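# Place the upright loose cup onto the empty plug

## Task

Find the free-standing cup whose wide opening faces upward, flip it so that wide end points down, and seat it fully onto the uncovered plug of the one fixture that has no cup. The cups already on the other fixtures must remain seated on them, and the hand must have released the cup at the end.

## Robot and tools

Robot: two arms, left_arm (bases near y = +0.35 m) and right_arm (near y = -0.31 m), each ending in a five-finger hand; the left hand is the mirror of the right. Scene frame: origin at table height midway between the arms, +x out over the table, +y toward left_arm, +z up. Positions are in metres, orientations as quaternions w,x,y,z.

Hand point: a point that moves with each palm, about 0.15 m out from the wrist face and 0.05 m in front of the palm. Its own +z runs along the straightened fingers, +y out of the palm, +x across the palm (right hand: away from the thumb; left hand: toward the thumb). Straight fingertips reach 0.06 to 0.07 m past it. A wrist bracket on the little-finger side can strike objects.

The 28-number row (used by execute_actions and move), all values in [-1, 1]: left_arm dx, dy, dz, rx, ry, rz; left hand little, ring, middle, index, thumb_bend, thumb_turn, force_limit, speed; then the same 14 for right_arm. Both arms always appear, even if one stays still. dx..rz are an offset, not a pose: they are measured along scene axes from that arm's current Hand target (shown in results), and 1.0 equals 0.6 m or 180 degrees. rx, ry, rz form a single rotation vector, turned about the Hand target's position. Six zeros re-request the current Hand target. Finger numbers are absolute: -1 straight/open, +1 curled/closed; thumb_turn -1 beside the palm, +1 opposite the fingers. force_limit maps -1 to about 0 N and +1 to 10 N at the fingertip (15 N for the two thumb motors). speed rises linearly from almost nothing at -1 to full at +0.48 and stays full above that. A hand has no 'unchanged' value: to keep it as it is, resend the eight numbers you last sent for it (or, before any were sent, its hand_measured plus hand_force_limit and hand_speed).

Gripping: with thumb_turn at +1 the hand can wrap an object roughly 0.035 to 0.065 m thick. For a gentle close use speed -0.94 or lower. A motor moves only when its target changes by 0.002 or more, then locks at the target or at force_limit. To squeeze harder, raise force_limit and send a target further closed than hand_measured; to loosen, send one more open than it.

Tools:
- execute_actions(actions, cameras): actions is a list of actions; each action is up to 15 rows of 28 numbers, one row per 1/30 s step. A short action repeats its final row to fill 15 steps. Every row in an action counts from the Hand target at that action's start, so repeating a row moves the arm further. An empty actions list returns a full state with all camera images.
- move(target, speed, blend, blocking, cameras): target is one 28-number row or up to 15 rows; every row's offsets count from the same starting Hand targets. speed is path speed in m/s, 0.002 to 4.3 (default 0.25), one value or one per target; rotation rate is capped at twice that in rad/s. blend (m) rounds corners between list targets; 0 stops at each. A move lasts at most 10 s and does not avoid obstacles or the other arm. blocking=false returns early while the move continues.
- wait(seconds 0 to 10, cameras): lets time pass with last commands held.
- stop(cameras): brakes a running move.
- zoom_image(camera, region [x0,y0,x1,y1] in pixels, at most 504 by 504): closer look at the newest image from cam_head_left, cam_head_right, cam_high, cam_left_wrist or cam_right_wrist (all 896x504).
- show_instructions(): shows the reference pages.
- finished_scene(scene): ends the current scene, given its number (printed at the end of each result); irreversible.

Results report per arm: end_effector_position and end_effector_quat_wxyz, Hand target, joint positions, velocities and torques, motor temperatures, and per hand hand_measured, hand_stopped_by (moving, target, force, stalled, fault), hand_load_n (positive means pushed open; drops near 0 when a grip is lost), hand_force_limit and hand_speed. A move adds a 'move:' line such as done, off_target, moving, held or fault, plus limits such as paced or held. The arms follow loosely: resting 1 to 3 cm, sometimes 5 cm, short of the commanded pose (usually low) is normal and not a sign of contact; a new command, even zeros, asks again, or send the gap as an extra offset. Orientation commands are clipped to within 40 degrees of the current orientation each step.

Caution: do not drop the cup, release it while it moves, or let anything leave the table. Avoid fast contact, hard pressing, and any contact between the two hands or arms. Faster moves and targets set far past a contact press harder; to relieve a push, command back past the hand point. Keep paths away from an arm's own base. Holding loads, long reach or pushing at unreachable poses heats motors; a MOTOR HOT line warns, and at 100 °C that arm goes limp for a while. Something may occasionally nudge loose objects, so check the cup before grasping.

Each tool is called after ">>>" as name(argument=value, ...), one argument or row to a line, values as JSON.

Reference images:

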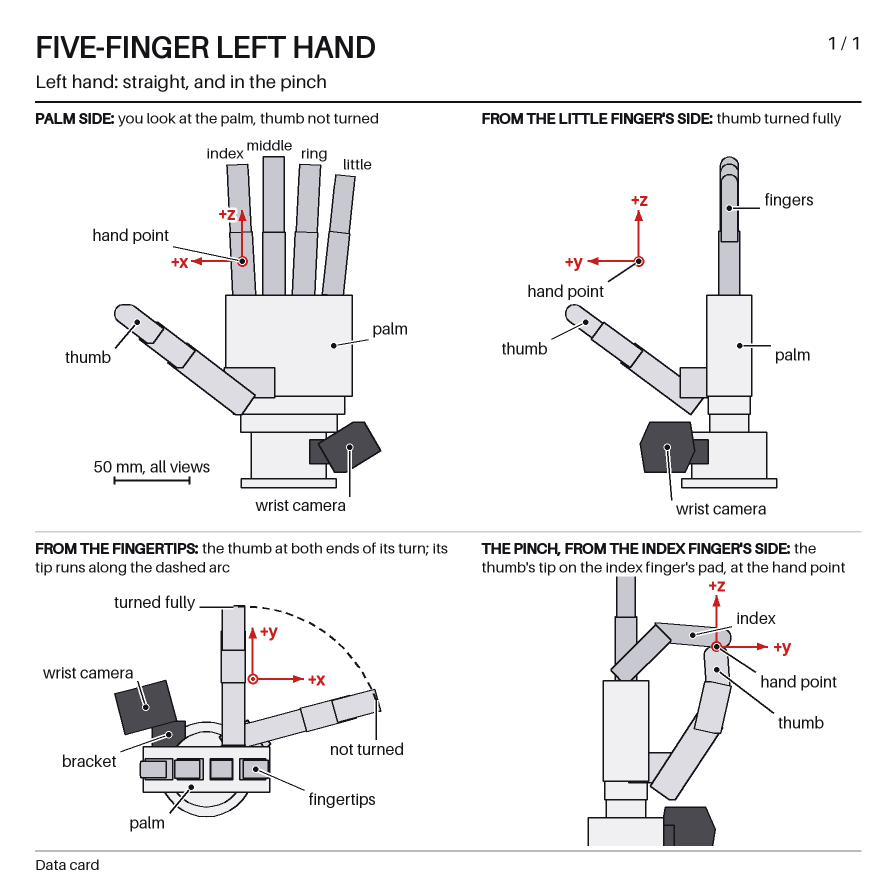

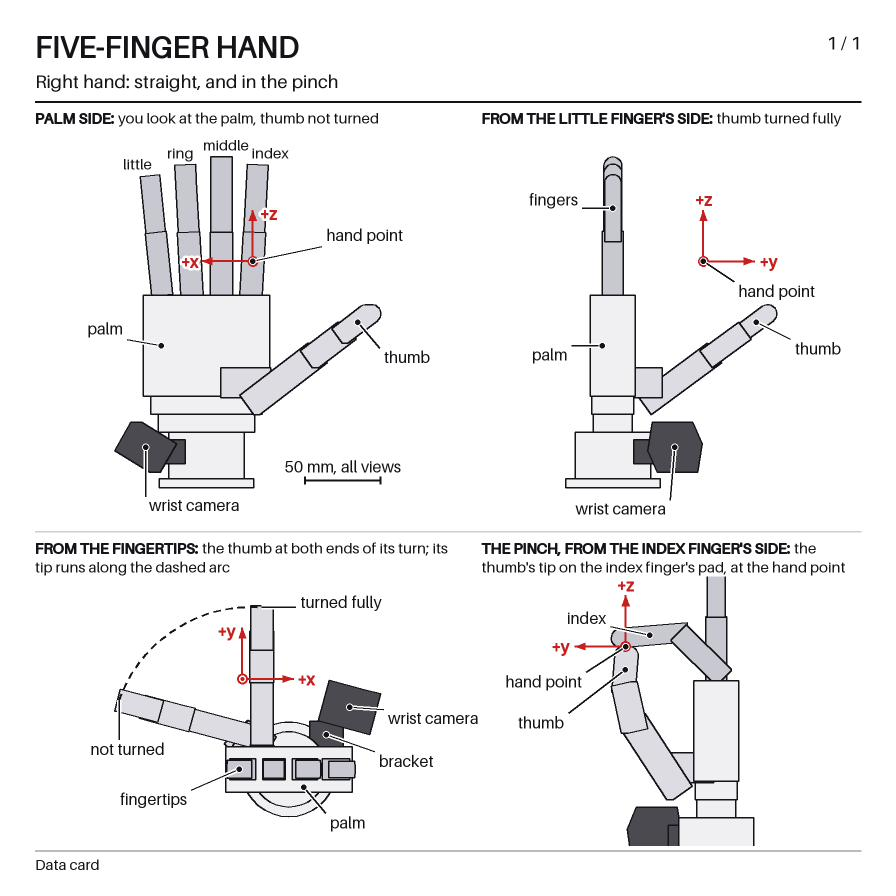

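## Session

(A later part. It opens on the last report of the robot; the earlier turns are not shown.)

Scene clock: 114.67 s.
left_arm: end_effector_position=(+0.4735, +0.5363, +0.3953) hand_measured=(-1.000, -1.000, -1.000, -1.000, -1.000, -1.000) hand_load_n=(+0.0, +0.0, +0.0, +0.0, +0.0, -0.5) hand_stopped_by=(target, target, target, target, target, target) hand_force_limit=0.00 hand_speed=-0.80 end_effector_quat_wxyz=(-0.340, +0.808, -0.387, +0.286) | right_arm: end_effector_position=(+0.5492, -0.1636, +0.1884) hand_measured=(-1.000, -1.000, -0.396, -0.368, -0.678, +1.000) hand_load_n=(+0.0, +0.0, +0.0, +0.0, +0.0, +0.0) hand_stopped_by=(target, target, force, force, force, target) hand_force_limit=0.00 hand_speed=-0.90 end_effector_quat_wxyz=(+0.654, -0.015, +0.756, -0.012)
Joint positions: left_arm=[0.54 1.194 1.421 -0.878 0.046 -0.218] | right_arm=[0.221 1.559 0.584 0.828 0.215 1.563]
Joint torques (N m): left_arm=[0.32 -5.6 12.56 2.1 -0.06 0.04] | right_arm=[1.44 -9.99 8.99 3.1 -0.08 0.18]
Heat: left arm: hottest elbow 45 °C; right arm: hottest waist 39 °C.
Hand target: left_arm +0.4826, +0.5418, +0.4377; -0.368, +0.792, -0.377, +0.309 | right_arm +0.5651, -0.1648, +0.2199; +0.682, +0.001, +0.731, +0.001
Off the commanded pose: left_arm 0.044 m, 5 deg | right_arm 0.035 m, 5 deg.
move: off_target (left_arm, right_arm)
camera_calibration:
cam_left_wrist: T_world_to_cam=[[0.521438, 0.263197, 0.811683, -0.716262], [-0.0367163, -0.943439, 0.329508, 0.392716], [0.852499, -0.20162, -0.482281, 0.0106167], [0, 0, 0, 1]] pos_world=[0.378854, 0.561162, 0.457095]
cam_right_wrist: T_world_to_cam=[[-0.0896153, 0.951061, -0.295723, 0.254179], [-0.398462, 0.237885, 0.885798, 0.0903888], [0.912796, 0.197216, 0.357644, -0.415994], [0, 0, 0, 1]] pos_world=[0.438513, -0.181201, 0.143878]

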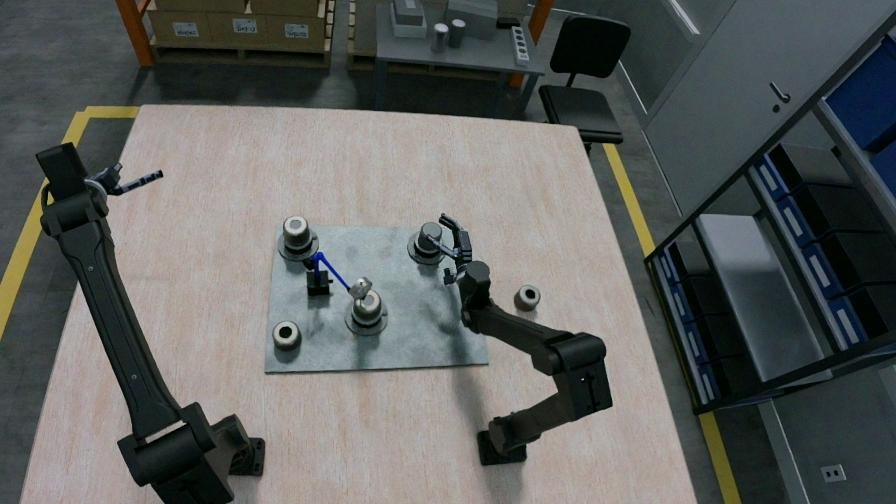

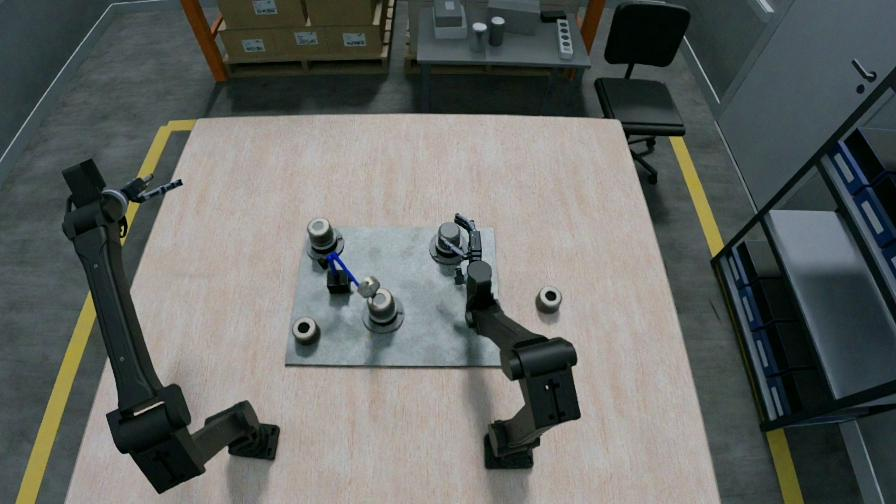

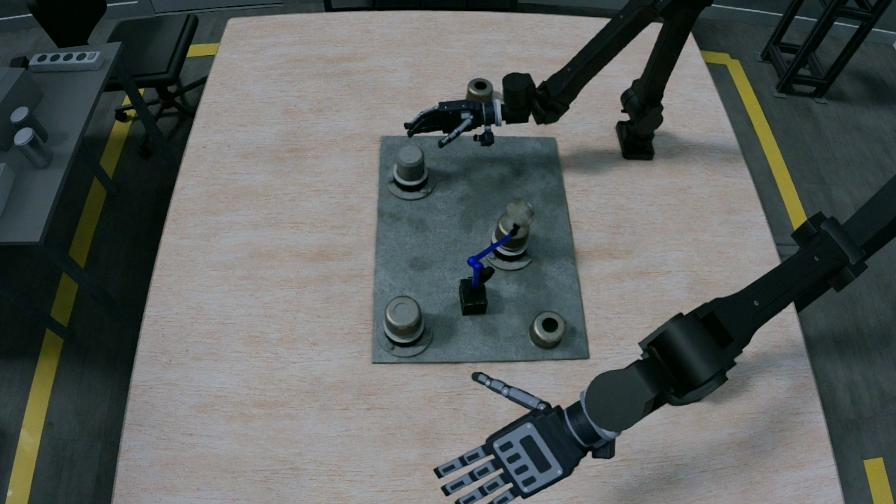

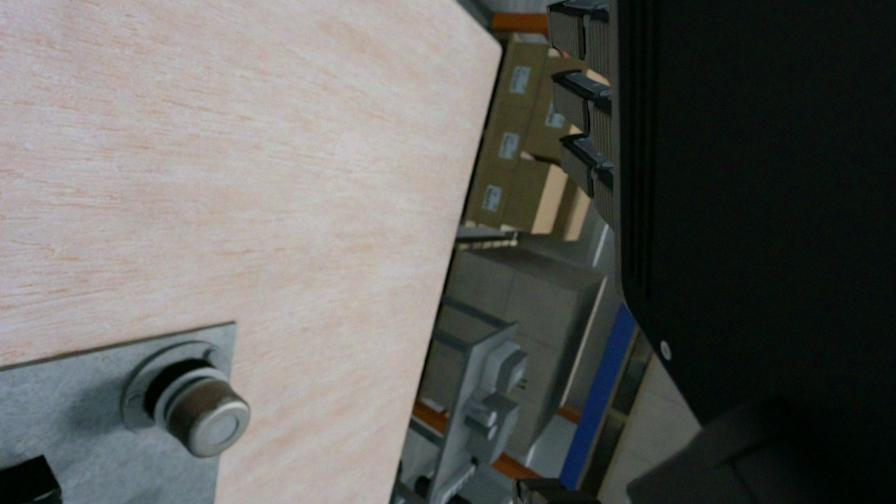

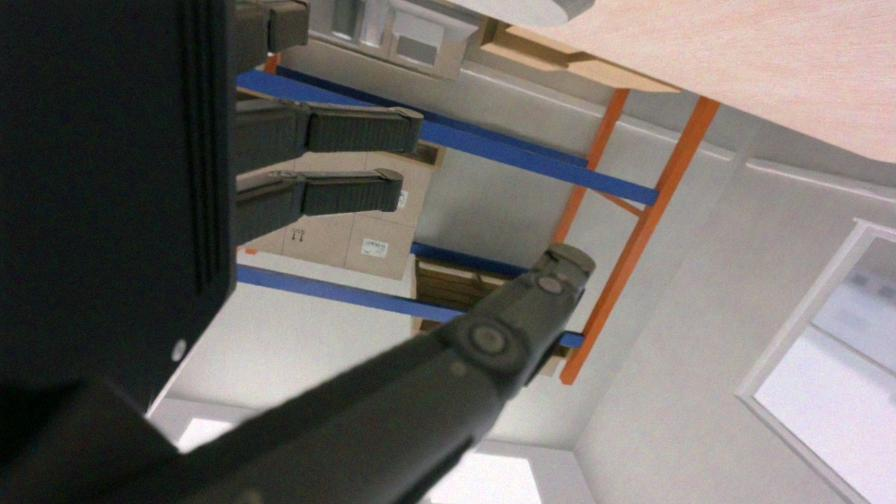

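>>> zoom_image(
  camera="cam_high",
  region=[390, 60, 550, 200],
)

>>> zoom_image(
  camera="cam_head_right",
  region=[420, 200, 600, 340],
)

Scaled by 3.150 from the camera's 896x504 image, which has a finer 1280x720 frame.

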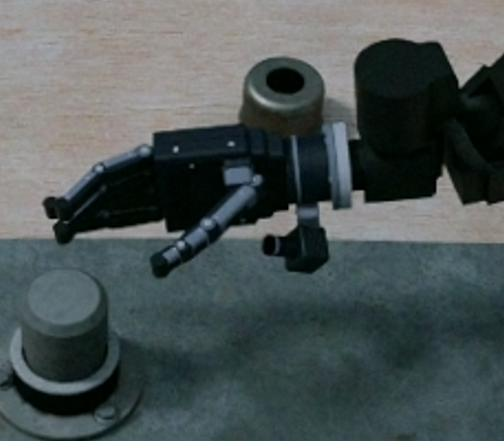

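Scaled by 2.800 from the camera's 896x504 image, which has a finer 1280x720 frame.

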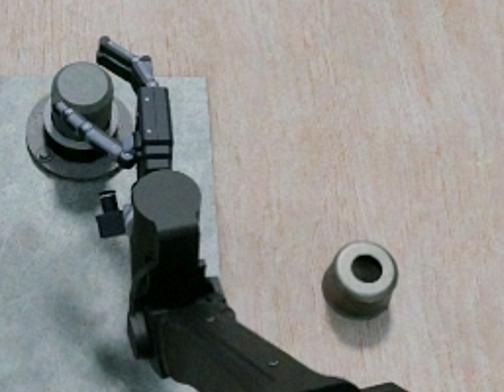

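>>> move(
  target=[
    [0,0,0,0,0,0,-1,-1,-1,-1,-1,-1,0,-0.8, 0,0,0.083,0,0,0,-1,-1,-1,-1,-1,1,0,-0.3],
    [0,0,0,0,0,0,-1,-1,-1,-1,-1,-1,0,-0.8, -0.192,-0.192,0.083,-0.4818,0.1567,-0.1567,-1,-1,-1,-1,-1,1,0,-0.3],
  ],
  speed=0.22,
  blend=0.02,
)

Scene clock: 129.27 s.
left_arm: end_effector_position=(+0.4735, +0.5363, +0.3953) hand_measured=(-1.000, -1.000, -1.000, -1.000, -1.000, -1.000) hand_load_n=(+0.0, +0.0, +0.0, +0.0, +0.0, +0.0) hand_stopped_by=(target, target, target, target, target, target) hand_force_limit=0.00 hand_speed=-0.80 end_effector_quat_wxyz=(-0.340, +0.808, -0.387, +0.286) | right_arm: end_effector_position=(+0.4490, -0.2856, +0.2629) hand_measured=(-1.000, -1.000, -1.000, -1.000, -1.000, +1.000) hand_load_n=(+0.0, +0.0, +0.0, +0.0, +0.0, +0.0) hand_stopped_by=(target, target, target, target, target, target) hand_force_limit=0.00 hand_speed=-0.30 end_effector_quat_wxyz=(+0.293, -0.301, +0.647, -0.637)
Joint positions: left_arm=[0.54 1.194 1.421 -0.878 0.046 -0.218] | right_arm=[0.398 1.078 0.61 0.429 1.099 0.031]
Joint torques (N m): left_arm=[0.15 -6.42 12.78 1.77 -0.11 -0.01] | right_arm=[2.78 -4.95 7.8 2.4 0.06 -0.25]
Heat: left arm: hottest elbow 45 °C; right arm: hottest waist 39 °C.
Hand target: left_arm +0.4826, +0.5418, +0.4377; -0.368, +0.792, -0.377, +0.309 | right_arm +0.4499, -0.2800, +0.2697; +0.300, -0.298, +0.641, -0.640
Off the commanded pose: left_arm 0.044 m, 5 deg | right_arm 0.009 m, 1 deg.
move: off_target (left_arm)

>>> move(
  target=[0,0,0,0,0,0,-1,-1,-1,-1,-1,-1,0,-0.8, -0.105,-0.275,-0.166,-0.2903,0.4142,-0.1307,-1,-1,-1,-1,-1,1,0,-0.3],
  speed=0.22,
  cameras=["all"],
)

Scene clock: 135.97 s.
left_arm: end_effector_position=(+0.4735, +0.5363, +0.3953) hand_measured=(-1.000, -1.000, -1.000, -1.000, -1.000, -1.000) hand_load_n=(+0.0, +0.0, +0.0, +0.0, +0.0, +0.0) hand_stopped_by=(target, target, target, target, target, target) hand_force_limit=0.00 hand_speed=-0.80 end_effector_quat_wxyz=(-0.340, +0.808, -0.387, +0.286) | right_arm: end_effector_position=(+0.3854, -0.4455, +0.1674) hand_measured=(-1.000, -1.000, -1.000, -1.000, -1.000, +1.000) hand_load_n=(+0.0, +0.0, +0.0, +0.0, +0.0, +0.0) hand_stopped_by=(target, target, target, target, target, target) hand_force_limit=0.00 hand_speed=-0.30 end_effector_quat_wxyz=(+0.403, +0.585, -0.409, +0.573)
Joint positions: left_arm=[0.54 1.194 1.421 -0.878 0.046 -0.218] | right_arm=[0.165 1.57 0.642 0.83 1.384 -1.477]
Joint torques (N m): left_arm=[0.15 -5.01 12.93 1.73 -0.11 0.03] | right_arm=[1.49 -9.76 5.27 2.04 -0.15 -0.28]
Heat: left arm: hottest elbow 46 °C; right arm: hottest waist 39 °C.
Hand target: left_arm +0.4826, +0.5418, +0.4377; -0.368, +0.792, -0.377, +0.309 | right_arm +0.3869, -0.4450, +0.1701; +0.406, +0.579, -0.405, +0.579
Off the commanded pose: left_arm 0.044 m, 5 deg | right_arm 0.003 m, 1 deg.
move: off_target (left_arm)
camera_calibration:
cam_left_wrist: T_world_to_cam=[[0.521438, 0.263197, 0.811683, -0.716262], [-0.0367163, -0.943439, 0.329508, 0.392716], [0.852499, -0.20162, -0.482281, 0.0106167], [0, 0, 0, 1]] pos_world=[0.378854, 0.561162, 0.457095]
cam_right_wrist: T_world_to_cam=[[-0.917619, -0.290432, 0.27134, 0.172508], [-0.378864, 0.432761, -0.818034, 0.475371], [0.120158, -0.853445, -0.507144, -0.221213], [0, 0, 0, 1]] pos_world=[0.364978, -0.344413, 0.229875]

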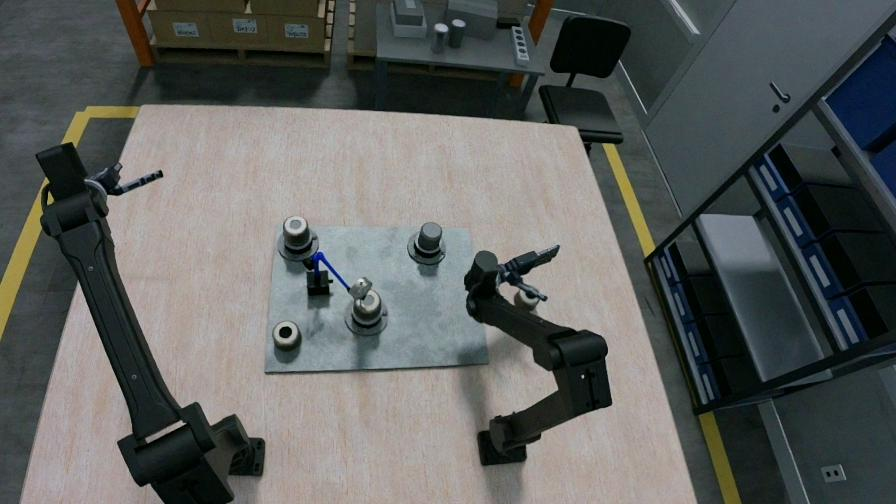

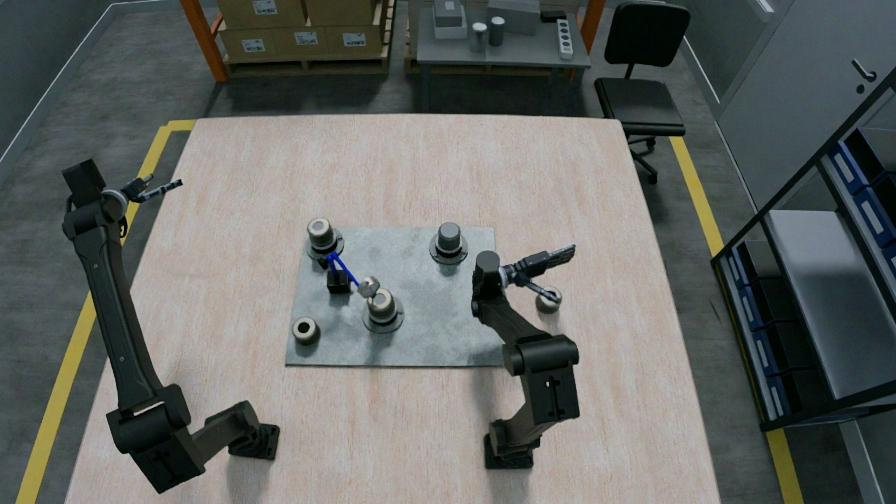

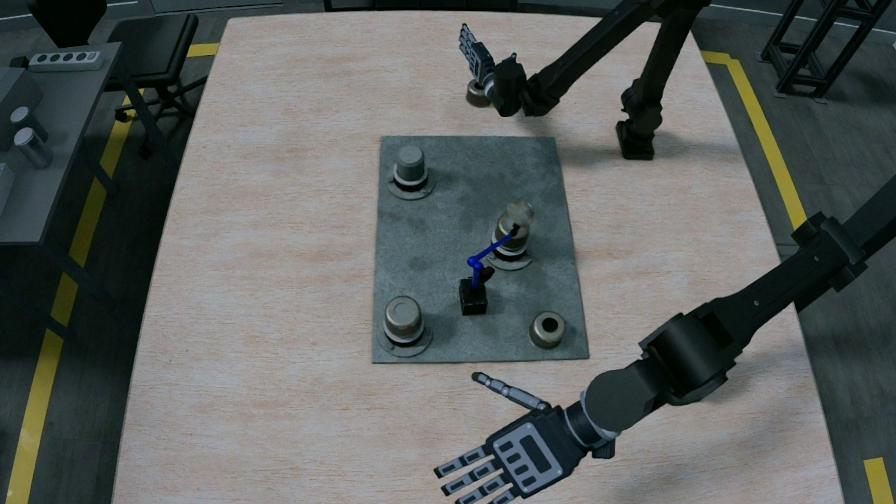

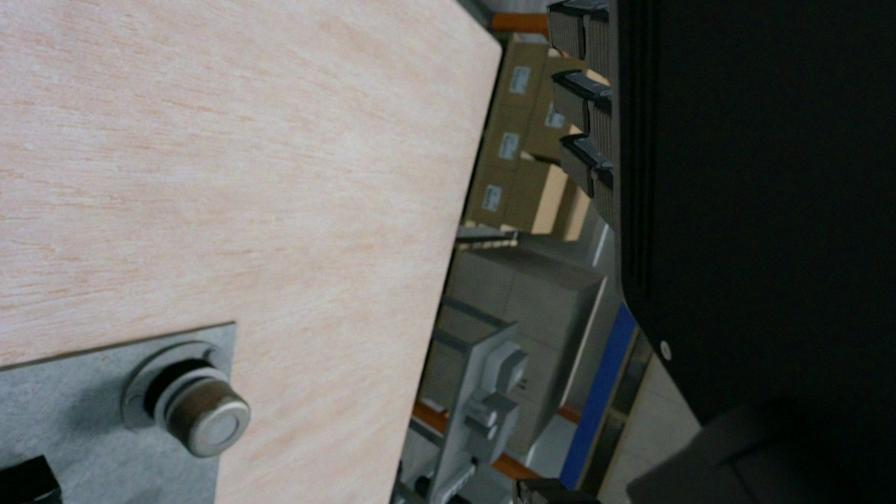

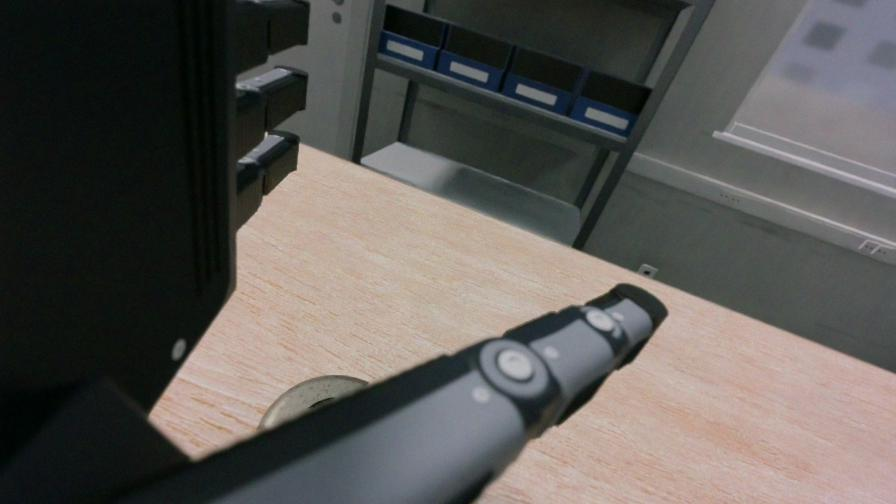

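>>> move(
  target=[0,0,0,0,0,0,-1,-1,-1,-1,-1,-1,0,-0.8, 0,0,-0.083,0,0,0,-1,-1,-1,-1,-1,1,0,-0.3],
  speed=0.15,
  cameras=["cam_right_wrist"],
)

Scene clock: 138.17 s.
left_arm: end_effector_position=(+0.4735, +0.5363, +0.3953) hand_measured=(-1.000, -1.000, -1.000, -1.000, -1.000, -1.000) hand_load_n=(+0.0, +0.0, +0.0, +0.0, +0.0, +0.0) hand_stopped_by=(target, target, target, target, target, target) hand_force_limit=0.00 hand_speed=-0.80 end_effector_quat_wxyz=(-0.340, +0.808, -0.387, +0.286) | right_arm: end_effector_position=(+0.3861, -0.4457, +0.1181) hand_measured=(-1.000, -1.000, -1.000, -1.000, -1.000, +1.000) hand_load_n=(+0.5, +0.0, +0.0, +0.0, +0.0, +0.0) hand_stopped_by=(target, target, target, target, target, target) hand_force_limit=0.00 hand_speed=-0.30 end_effector_quat_wxyz=(+0.405, +0.582, -0.407, +0.576)
Joint positions: left_arm=[0.54 1.194 1.421 -0.878 0.046 -0.218] | right_arm=[0.165 1.739 0.619 1.072 1.384 -1.526]
Joint torques (N m): left_arm=[-0.09 -6.01 12.94 1.63 -0.12 0.06] | right_arm=[1.67 -10.7 4 2.03 -0.17 -0.27]
Heat: left arm: hottest elbow 46 °C; right arm: hottest waist 39 °C.
Hand target: left_arm +0.4826, +0.5418, +0.4377; -0.368, +0.792, -0.377, +0.309 | right_arm +0.3869, -0.4450, +0.1203; +0.406, +0.579, -0.405, +0.579
Off the commanded pose: left_arm 0.044 m, 5 deg | right_arm 0.002 m, 1 deg.
move: off_target (left_arm)
camera_calibration:
cam_right_wrist: T_world_to_cam=[[-0.918475, -0.288687, 0.270304, 0.18769], [-0.375984, 0.42545, -0.823182, 0.431633], [0.122641, -0.857702, -0.499307, -0.250251], [0, 0, 0, 1]] pos_world=[0.365366, -0.344095, 0.179627]
Images, in order (width x height): cam_right_wrist 896x504.

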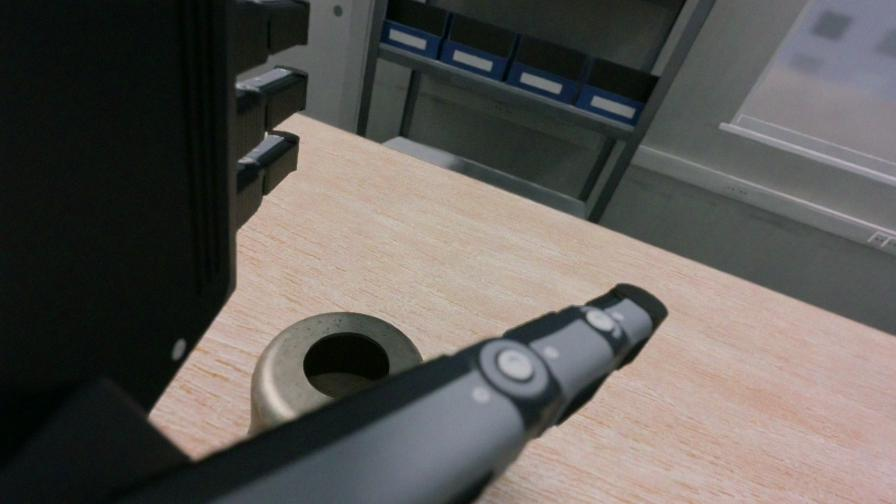

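>>> move(
  target=[0,0,0,0,0,0,-1,-1,-1,-1,-1,-1,0,-0.8, 0.0175,0.018,-0.075,0,0,0,-1,-1,-1,-1,-1,1,0,-0.3],
  speed=0.1,
  cameras=["cam_right_wrist"],
)

Scene clock: 140.83 s.
left_arm: end_effector_position=(+0.4735, +0.5363, +0.3953) hand_measured=(-1.000, -1.000, -1.000, -1.000, -1.000, -1.000) hand_load_n=(+0.0, +0.0, +0.0, +0.0, +0.0, +0.0) hand_stopped_by=(target, target, target, target, target, target) hand_force_limit=0.00 hand_speed=-0.80 end_effector_quat_wxyz=(-0.340, +0.808, -0.387, +0.286) | right_arm: end_effector_position=(+0.3869, -0.4383, +0.0692) hand_measured=(-1.000, -1.000, -1.000, -1.000, -1.000, +1.000) hand_load_n=(+0.0, +0.0, +0.0, +0.0, +0.0, +0.5) hand_stopped_by=(target, target, target, target, target, target) hand_force_limit=0.00 hand_speed=-0.30 end_effector_quat_wxyz=(+0.411, +0.589, -0.399, +0.570)
Joint positions: left_arm=[0.54 1.194 1.421 -0.878 0.046 -0.218] | right_arm=[0.183 1.905 0.628 1.206 1.399 -1.529]
Joint torques (N m): left_arm=[0.03 -5.42 12.79 1.95 -0.11 0.04] | right_arm=[2.67 -11.75 5.11 2.02 0.1 -0.29]
Heat: left arm: hottest elbow 46 °C; right arm: hottest waist 39 °C.
Hand target: left_arm +0.4826, +0.5418, +0.4377; -0.368, +0.792, -0.377, +0.309 | right_arm +0.3974, -0.4342, +0.0753; +0.406, +0.579, -0.405, +0.579
Off the commanded pose: left_arm 0.044 m, 5 deg | right_arm 0.013 m, 2 deg.
move: off_target (left_arm, right_arm)
camera_calibration:
cam_right_wrist: T_world_to_cam=[[-0.910366, -0.289926, 0.295257, 0.198313], [-0.398171, 0.41947, -0.815785, 0.39385], [0.112666, -0.860226, -0.497311, -0.265832], [0, 0, 0, 1]] pos_world=[0.367308, -0.336387, 0.130543]
Images, in order (width x height): cam_right_wrist 896x504.

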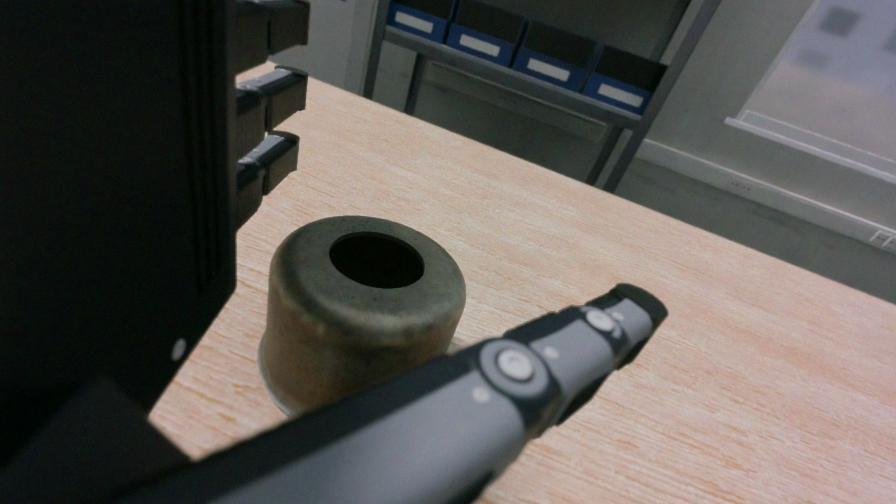

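>>> move(
  target=[0,0,0,0,0,0,-1,-1,-1,-1,-1,-1,0,-0.8, 0.02,0.006,-0.035,0,0,0,-1,-1,-1,-1,-1,1,0,-0.3],
  speed=0.06,
  cameras=["cam_right_wrist","cam_high"],
)

>>> zoom_image(
  camera="cam_high",
  region=[430, 30, 590, 150],
)

Scene clock: 143.63 s.
left_arm: end_effector_position=(+0.4735, +0.5363, +0.3953) hand_measured=(-1.000, -1.000, -1.000, -1.000, -1.000, -1.000) hand_load_n=(+0.0, +0.0, +0.0, +0.0, +0.0, +0.0) hand_stopped_by=(target, target, target, target, target, target) hand_force_limit=0.00 hand_speed=-0.80 end_effector_quat_wxyz=(-0.340, +0.808, -0.387, +0.286) | right_arm: end_effector_position=(+0.3991, -0.4360, +0.0489) hand_measured=(-1.000, -1.000, -1.000, -1.000, -1.000, +1.000) hand_load_n=(+0.0, +0.0, +0.0, +0.0, +0.0, +0.0) hand_stopped_by=(target, target, target, target, target, target) hand_force_limit=0.00 hand_speed=-0.30 end_effector_quat_wxyz=(+0.411, +0.588, -0.400, +0.570)
Joint positions: left_arm=[0.54 1.194 1.421 -0.878 0.046 -0.218] | right_arm=[0.183 1.987 0.673 1.249 1.402 -1.532]
Joint torques (N m): left_arm=[0.15 -5.83 12.86 1.83 -0.13 0.03] | right_arm=[2.61 -12.57 4.72 2.02 0.1 -0.29]
Heat: left arm: hottest elbow 46 °C; right arm: hottest waist 39 °C.
Hand target: left_arm +0.4826, +0.5418, +0.4377; -0.368, +0.792, -0.377, +0.309 | right_arm +0.4094, -0.4306, +0.0543; +0.406, +0.579, -0.405, +0.579
Off the commanded pose: left_arm 0.044 m, 5 deg | right_arm 0.013 m, 2 deg.
move: off_target (left_arm, right_arm)
camera_calibration:
cam_right_wrist: T_world_to_cam=[[-0.911766, -0.286974, 0.293817, 0.218073], [-0.395465, 0.420332, -0.816657, 0.380614], [0.110858, -0.860794, -0.496733, -0.274837], [0, 0, 0, 1]] pos_world=[0.379819, -0.333981, 0.110238]
Images, in order (width x height): cam_high 896x504, cam_right_wrist 896x504.

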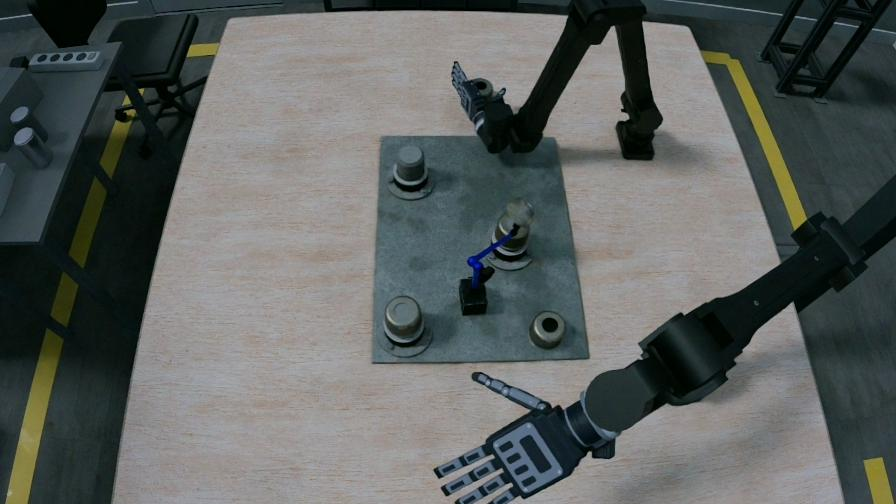

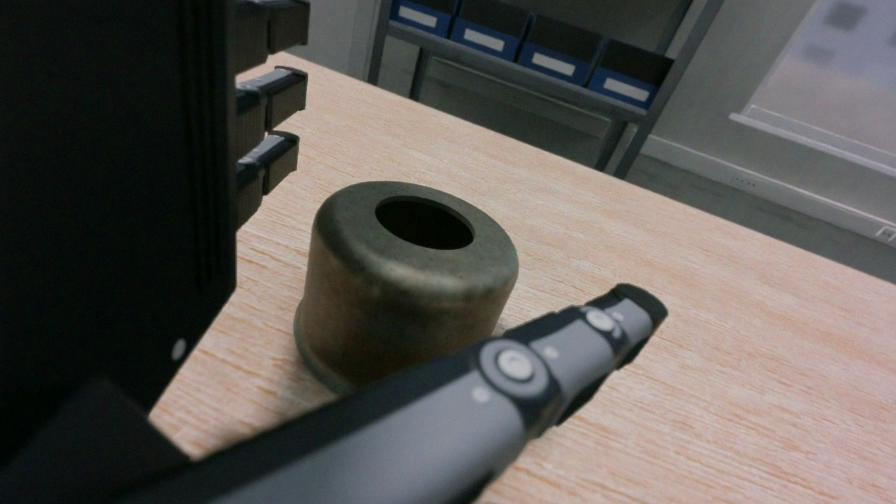

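Scaled by 3.150 from the camera's 896x504 image, which has a finer 1280x720 frame.

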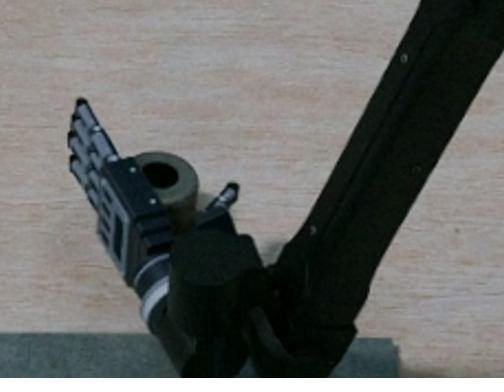

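>>> move(
  target=[0,0,0,0,0,0,-1,-1,-1,-1,-1,-1,0,-0.8, -0.004,0,-0.025,0,0,0,-1,-1,-1,-1,-1,1,0,-0.3],
  speed=0.05,
  cameras=["cam_right_wrist"],
)

Scene clock: 145.97 s.
left_arm: end_effector_position=(+0.4735, +0.5363, +0.3953) hand_measured=(-1.000, -1.000, -1.000, -1.000, -1.000, -1.000) hand_load_n=(+0.0, +0.0, +0.0, +0.0, +0.0, +0.0) hand_stopped_by=(target, target, target, target, target, target) hand_force_limit=0.00 hand_speed=-0.80 end_effector_quat_wxyz=(-0.340, +0.808, -0.387, +0.286) | right_arm: end_effector_position=(+0.3964, -0.4366, +0.0340) hand_measured=(-1.000, -1.000, -1.000, -1.000, -1.000, +1.000) hand_load_n=(+0.0, +0.0, +0.0, -0.5, -0.5, +0.5) hand_stopped_by=(target, target, target, target, target, target) hand_force_limit=0.00 hand_speed=-0.30 end_effector_quat_wxyz=(+0.412, +0.588, -0.400, +0.570)
Joint positions: left_arm=[0.54 1.194 1.421 -0.878 0.046 -0.218] | right_arm=[0.183 2.035 0.673 1.295 1.402 -1.532]
Joint torques (N m): left_arm=[-0.5 -5.07 12.68 2.04 -0.13 -0.01] | right_arm=[2.61 -12.75 4.45 1.99 0.09 -0.29]
Heat: left arm: hottest elbow 46 °C; right arm: hottest waist 39 °C.
Hand target: left_arm +0.4826, +0.5418, +0.4377; -0.368, +0.792, -0.377, +0.309 | right_arm +0.4070, -0.4306, +0.0393; +0.406, +0.579, -0.405, +0.579
Off the commanded pose: left_arm 0.044 m, 5 deg | right_arm 0.013 m, 2 deg.
move: off_target (left_arm, right_arm)
camera_calibration:
cam_right_wrist: T_world_to_cam=[[-0.911278, -0.286981, 0.29532, 0.219518], [-0.39678, 0.42006, -0.816159, 0.367948], [0.11017, -0.860925, -0.49666, -0.282159], [0, 0, 0, 1]] pos_world=[0.377122, -0.334481, 0.0953388]
Images, in order (width x height): cam_right_wrist 896x504.

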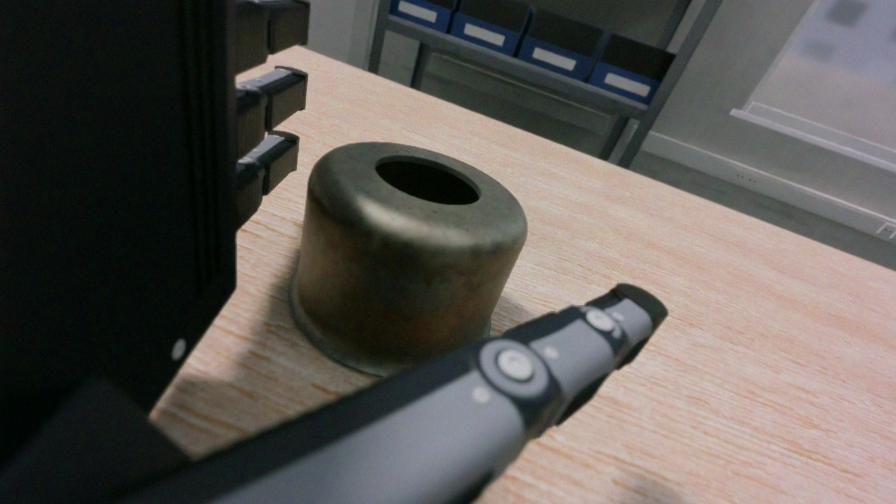

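>>> execute_actions(
  actions=[
    [[0,0,0,0,0,0,-1,-1,-1,-1,-1,-1,0,-0.8, 0,0,0,0,0,0,-1,-1,-1,-1,-0.5,1,0,-0.8]],
  ],
)

>>> execute_actions(
  actions=[
    [[0,0,0,0,0,0,-1,-1,-1,-1,-1,-1,0,-0.8, 0,0,0,0,0,0,-1,-1,0.2,0.2,0.1,1,0.6,-0.9]],
  ],
  cameras=["cam_right_wrist"],
)

Scene clock: 148.60 s.
left_arm: end_effector_position=(+0.4735, +0.5363, +0.3953) hand_measured=(-1.000, -1.000, -1.000, -1.000, -1.000, -1.000) hand_load_n=(+0.0, +0.0, +0.0, +0.0, -0.5, -0.5) hand_stopped_by=(target, target, target, target, target, target) hand_force_limit=0.00 hand_speed=-0.80 end_effector_quat_wxyz=(-0.340, +0.808, -0.387, +0.286) | right_arm: end_effector_position=(+0.3960, -0.4366, +0.0343) hand_measured=(-1.000, -1.000, -1.000, -1.000, -0.500, +1.000) hand_load_n=(+0.0, +0.0, +0.0, +0.0, +0.0, +0.0) hand_stopped_by=(target, target, target, target, target, target) hand_force_limit=0.00 hand_speed=-0.80 end_effector_quat_wxyz=(+0.413, +0.588, -0.400, +0.570)
Joint positions: left_arm=[0.54 1.194 1.421 -0.878 0.046 -0.218] | right_arm=[0.183 2.035 0.673 1.296 1.404 -1.536]
Joint torques (N m): left_arm=[-0.09 -5.13 12.79 1.83 -0.08 0.07] | right_arm=[2.67 -12.75 4.45 2 0.07 -0.28]
Heat: left arm: hottest elbow 46 °C; right arm: hottest waist 39 °C.
Hand target: left_arm +0.4826, +0.5418, +0.4377; -0.368, +0.792, -0.377, +0.309 | right_arm +0.4070, -0.4306, +0.0393; +0.406, +0.579, -0.405, +0.579
Off the commanded pose: left_arm 0.044 m, 5 deg | right_arm 0.013 m, 2 deg.
Step readings (end_effector_position of left_arm | right_arm):
0: (+0.4735, +0.5363, +0.3953) | (+0.3964, -0.4366, +0.0340)
1: (+0.4735, +0.5363, +0.3953) | (+0.3964, -0.4366, +0.0340)
2: (+0.4735, +0.5363, +0.3953) | (+0.3964, -0.4366, +0.0340)
4: (+0.4735, +0.5363, +0.3953) | (+0.3964, -0.4366, +0.0340)
8: (+0.4735, +0.5363, +0.3953) | (+0.3964, -0.4366, +0.0342)
15: (+0.4735, +0.5363, +0.3953) | (+0.3964, -0.4366, +0.0342)

Scene clock: 150.37 s.
left_arm: end_effector_position=(+0.4735, +0.5363, +0.3953) hand_measured=(-1.000, -1.000, -1.000, -1.000, -1.000, -1.000) hand_load_n=(+0.0, -0.5, +0.0, +0.0, +0.0, -0.5) hand_stopped_by=(target, target, target, target, target, target) hand_force_limit=0.00 hand_speed=-0.80 end_effector_quat_wxyz=(-0.340, +0.808, -0.387, +0.286) | right_arm: end_effector_position=(+0.3951, -0.4372, +0.0344) hand_measured=(-1.000, -1.000, -0.622, -0.686, -0.358, +1.000) hand_load_n=(+0.0, +0.0, +9.0, +2.0, +18.5, +1.5) hand_stopped_by=(target, target, force, force, force, target) hand_force_limit=0.60 hand_speed=-0.90 end_effector_quat_wxyz=(+0.415, +0.586, -0.402, +0.568)
Joint positions: left_arm=[0.54 1.194 1.421 -0.878 0.046 -0.218] | right_arm=[0.181 2.037 0.674 1.299 1.41 -1.539]
Joint torques (N m): left_arm=[-0.5 -5.6 12.94 1.94 -0.12 0.02] | right_arm=[2.67 -12.86 4.29 1.96 -0.02 -0.26]
Heat: left arm: hottest elbow 46 °C; right arm: hottest waist 39 °C.
Hand target: left_arm +0.4826, +0.5418, +0.4377; -0.368, +0.792, -0.377, +0.309 | right_arm +0.4070, -0.4306, +0.0393; +0.406, +0.579, -0.405, +0.579
Off the commanded pose: left_arm 0.044 m, 5 deg | right_arm 0.015 m, 2 deg.
Step readings (end_effector_position of left_arm | right_arm):
0: (+0.4735, +0.5363, +0.3953) | (+0.3960, -0.4366, +0.0343)
1: (+0.4735, +0.5363, +0.3953) | (+0.3960, -0.4366, +0.0343)
2: (+0.4735, +0.5363, +0.3953) | (+0.3960, -0.4366, +0.0343)
4: (+0.4735, +0.5363, +0.3953) | (+0.3957, -0.4366, +0.0343)
8: (+0.4735, +0.5363, +0.3953) | (+0.3948, -0.4367, +0.0344)
15: (+0.4735, +0.5363, +0.3953) | (+0.3932, -0.4361, +0.0341)
camera_calibration:
cam_right_wrist: T_world_to_cam=[[-0.913548, -0.278067, 0.296833, 0.222817], [-0.393825, 0.422344, -0.816411, 0.367841], [0.101652, -0.862731, -0.495341, -0.279883], [0, 0, 0, 1]] pos_world=[0.376869, -0.334862, 0.0955327]
Images, in order (width x height): cam_right_wrist 896x504.

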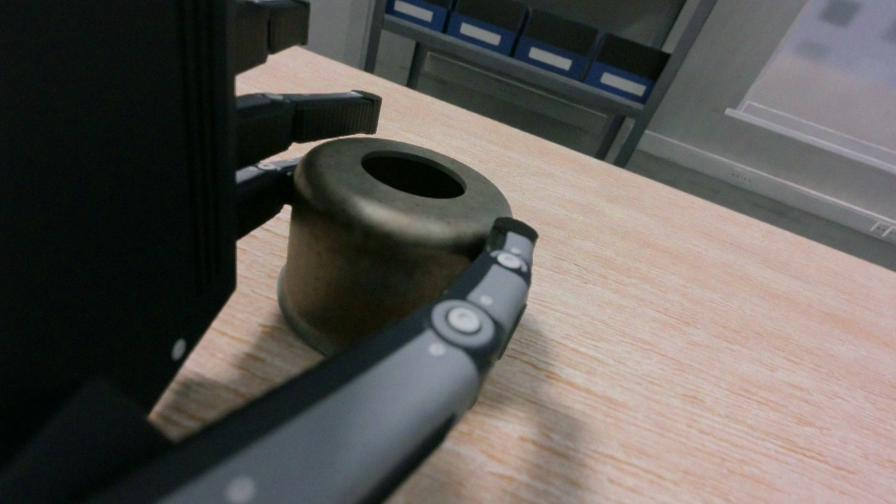

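>>> execute_actions(
  actions=[
    [[0,0,0,0,0,0,-1,-1,-1,-1,-1,-1,0,-0.8, 0,0,0,0,0,0,-1,-1,0.2,0.25,0.1,1,0.6,-0.92]],
  ],
)

Scene clock: 151.77 s.
left_arm: end_effector_position=(+0.4735, +0.5363, +0.3953) hand_measured=(-1.000, -1.000, -1.000, -1.000, -1.000, -1.000) hand_load_n=(+0.0, +0.0, +0.0, +0.0, +0.0, +0.0) hand_stopped_by=(target, target, target, target, target, target) hand_force_limit=0.00 hand_speed=-0.80 end_effector_quat_wxyz=(-0.340, +0.808, -0.387, +0.286) | right_arm: end_effector_position=(+0.3958, -0.4372, +0.0345) hand_measured=(-1.000, -1.000, -0.622, -0.660, -0.360, +1.000) hand_load_n=(+0.0, +0.0, +4.0, +8.5, +22.0, -0.5) hand_stopped_by=(target, target, force, force, force, target) hand_force_limit=0.60 hand_speed=-0.92 end_effector_quat_wxyz=(+0.413, +0.586, -0.402, +0.570)
Joint positions: left_arm=[0.54 1.194 1.421 -0.878 0.046 -0.218] | right_arm=[0.181 2.037 0.674 1.302 1.407 -1.539]
Joint torques (N m): left_arm=[0.38 -5.48 12.71 1.73 -0.14 0.03] | right_arm=[2.67 -12.86 4.3 1.96 -0.03 -0.28]
Heat: left arm: hottest elbow 46 °C; right arm: hottest waist 39 °C.
Hand target: left_arm +0.4826, +0.5418, +0.4377; -0.368, +0.792, -0.377, +0.309 | right_arm +0.4070, -0.4306, +0.0393; +0.406, +0.579, -0.405, +0.579
Off the commanded pose: left_arm 0.044 m, 5 deg | right_arm 0.014 m, 2 deg.
Step readings (end_effector_position of left_arm | right_arm):
0: (+0.4735, +0.5363, +0.3953) | (+0.3951, -0.4372, +0.0344)
1: (+0.4735, +0.5363, +0.3953) | (+0.3951, -0.4372, +0.0344)
2: (+0.4735, +0.5363, +0.3953) | (+0.3951, -0.4372, +0.0344)
4: (+0.4735, +0.5363, +0.3953) | (+0.3954, -0.4372, +0.0344)
8: (+0.4735, +0.5363, +0.3953) | (+0.3957, -0.4372, +0.0344)
15: (+0.4735, +0.5363, +0.3953) | (+0.3958, -0.4372, +0.0345)

>>> move(
  target=[0,0,0,0,0,0,-1,-1,-1,-1,-1,-1,0,-0.8, 0,0,0.06,0,0,0,-1,-1,0.2,0.25,0.1,1,0.6,-0.92],
  speed=0.05,
  cameras=["cam_right_wrist"],
)

Scene clock: 154.93 s.
left_arm: end_effector_position=(+0.4735, +0.5363, +0.3953) hand_measured=(-1.000, -1.000, -1.000, -1.000, -1.000, -1.000) hand_load_n=(+0.0, +0.0, +0.0, +0.0, +0.0, +0.0) hand_stopped_by=(target, target, target, target, target, target) hand_force_limit=0.00 hand_speed=-0.80 end_effector_quat_wxyz=(-0.340, +0.808, -0.387, +0.286) | right_arm: end_effector_position=(+0.4005, -0.4364, +0.0586) hand_measured=(-1.000, -1.000, -0.622, -0.660, -0.360, +1.000) hand_load_n=(+0.0, +0.0, +4.0, +8.5, +21.5, -0.5) hand_stopped_by=(target, target, force, force, force, target) hand_force_limit=0.60 hand_speed=-0.92 end_effector_quat_wxyz=(+0.410, +0.583, -0.404, +0.574)
Joint positions: left_arm=[0.54 1.194 1.421 -0.878 0.046 -0.218] | right_arm=[0.181 1.964 0.674 1.253 1.406 -1.548]
Joint torques (N m): left_arm=[-0.97 -5.48 12.81 1.85 -0.2 0.01] | right_arm=[2.55 -15.97 3.64 0.51 -0.05 -0.36]
Heat: left arm: hottest elbow 46 °C; right arm: hottest waist 39 °C.
Hand target: left_arm +0.4826, +0.5418, +0.4377; -0.368, +0.792, -0.377, +0.309 | right_arm +0.4070, -0.4306, +0.0753; +0.406, +0.579, -0.405, +0.579
Off the commanded pose: left_arm 0.044 m, 5 deg | right_arm 0.019 m, 1 deg.
move: off_target (left_arm, right_arm)
camera_calibration:
cam_right_wrist: T_world_to_cam=[[-0.917125, -0.28288, 0.280823, 0.2211], [-0.381926, 0.422, -0.822222, 0.384853], [0.114083, -0.861333, -0.495066, -0.272148], [0, 0, 0, 1]] pos_world=[0.380809, -0.334273, 0.119613]
Images, in order (width x height): cam_right_wrist 896x504.

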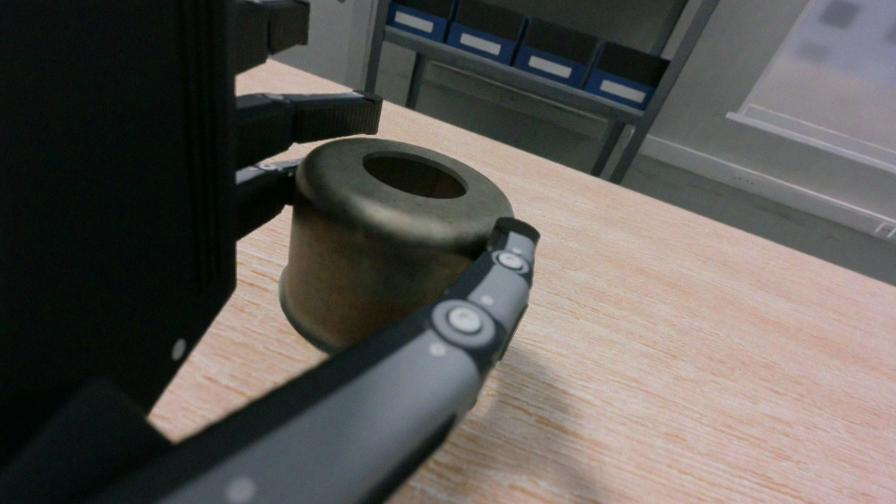

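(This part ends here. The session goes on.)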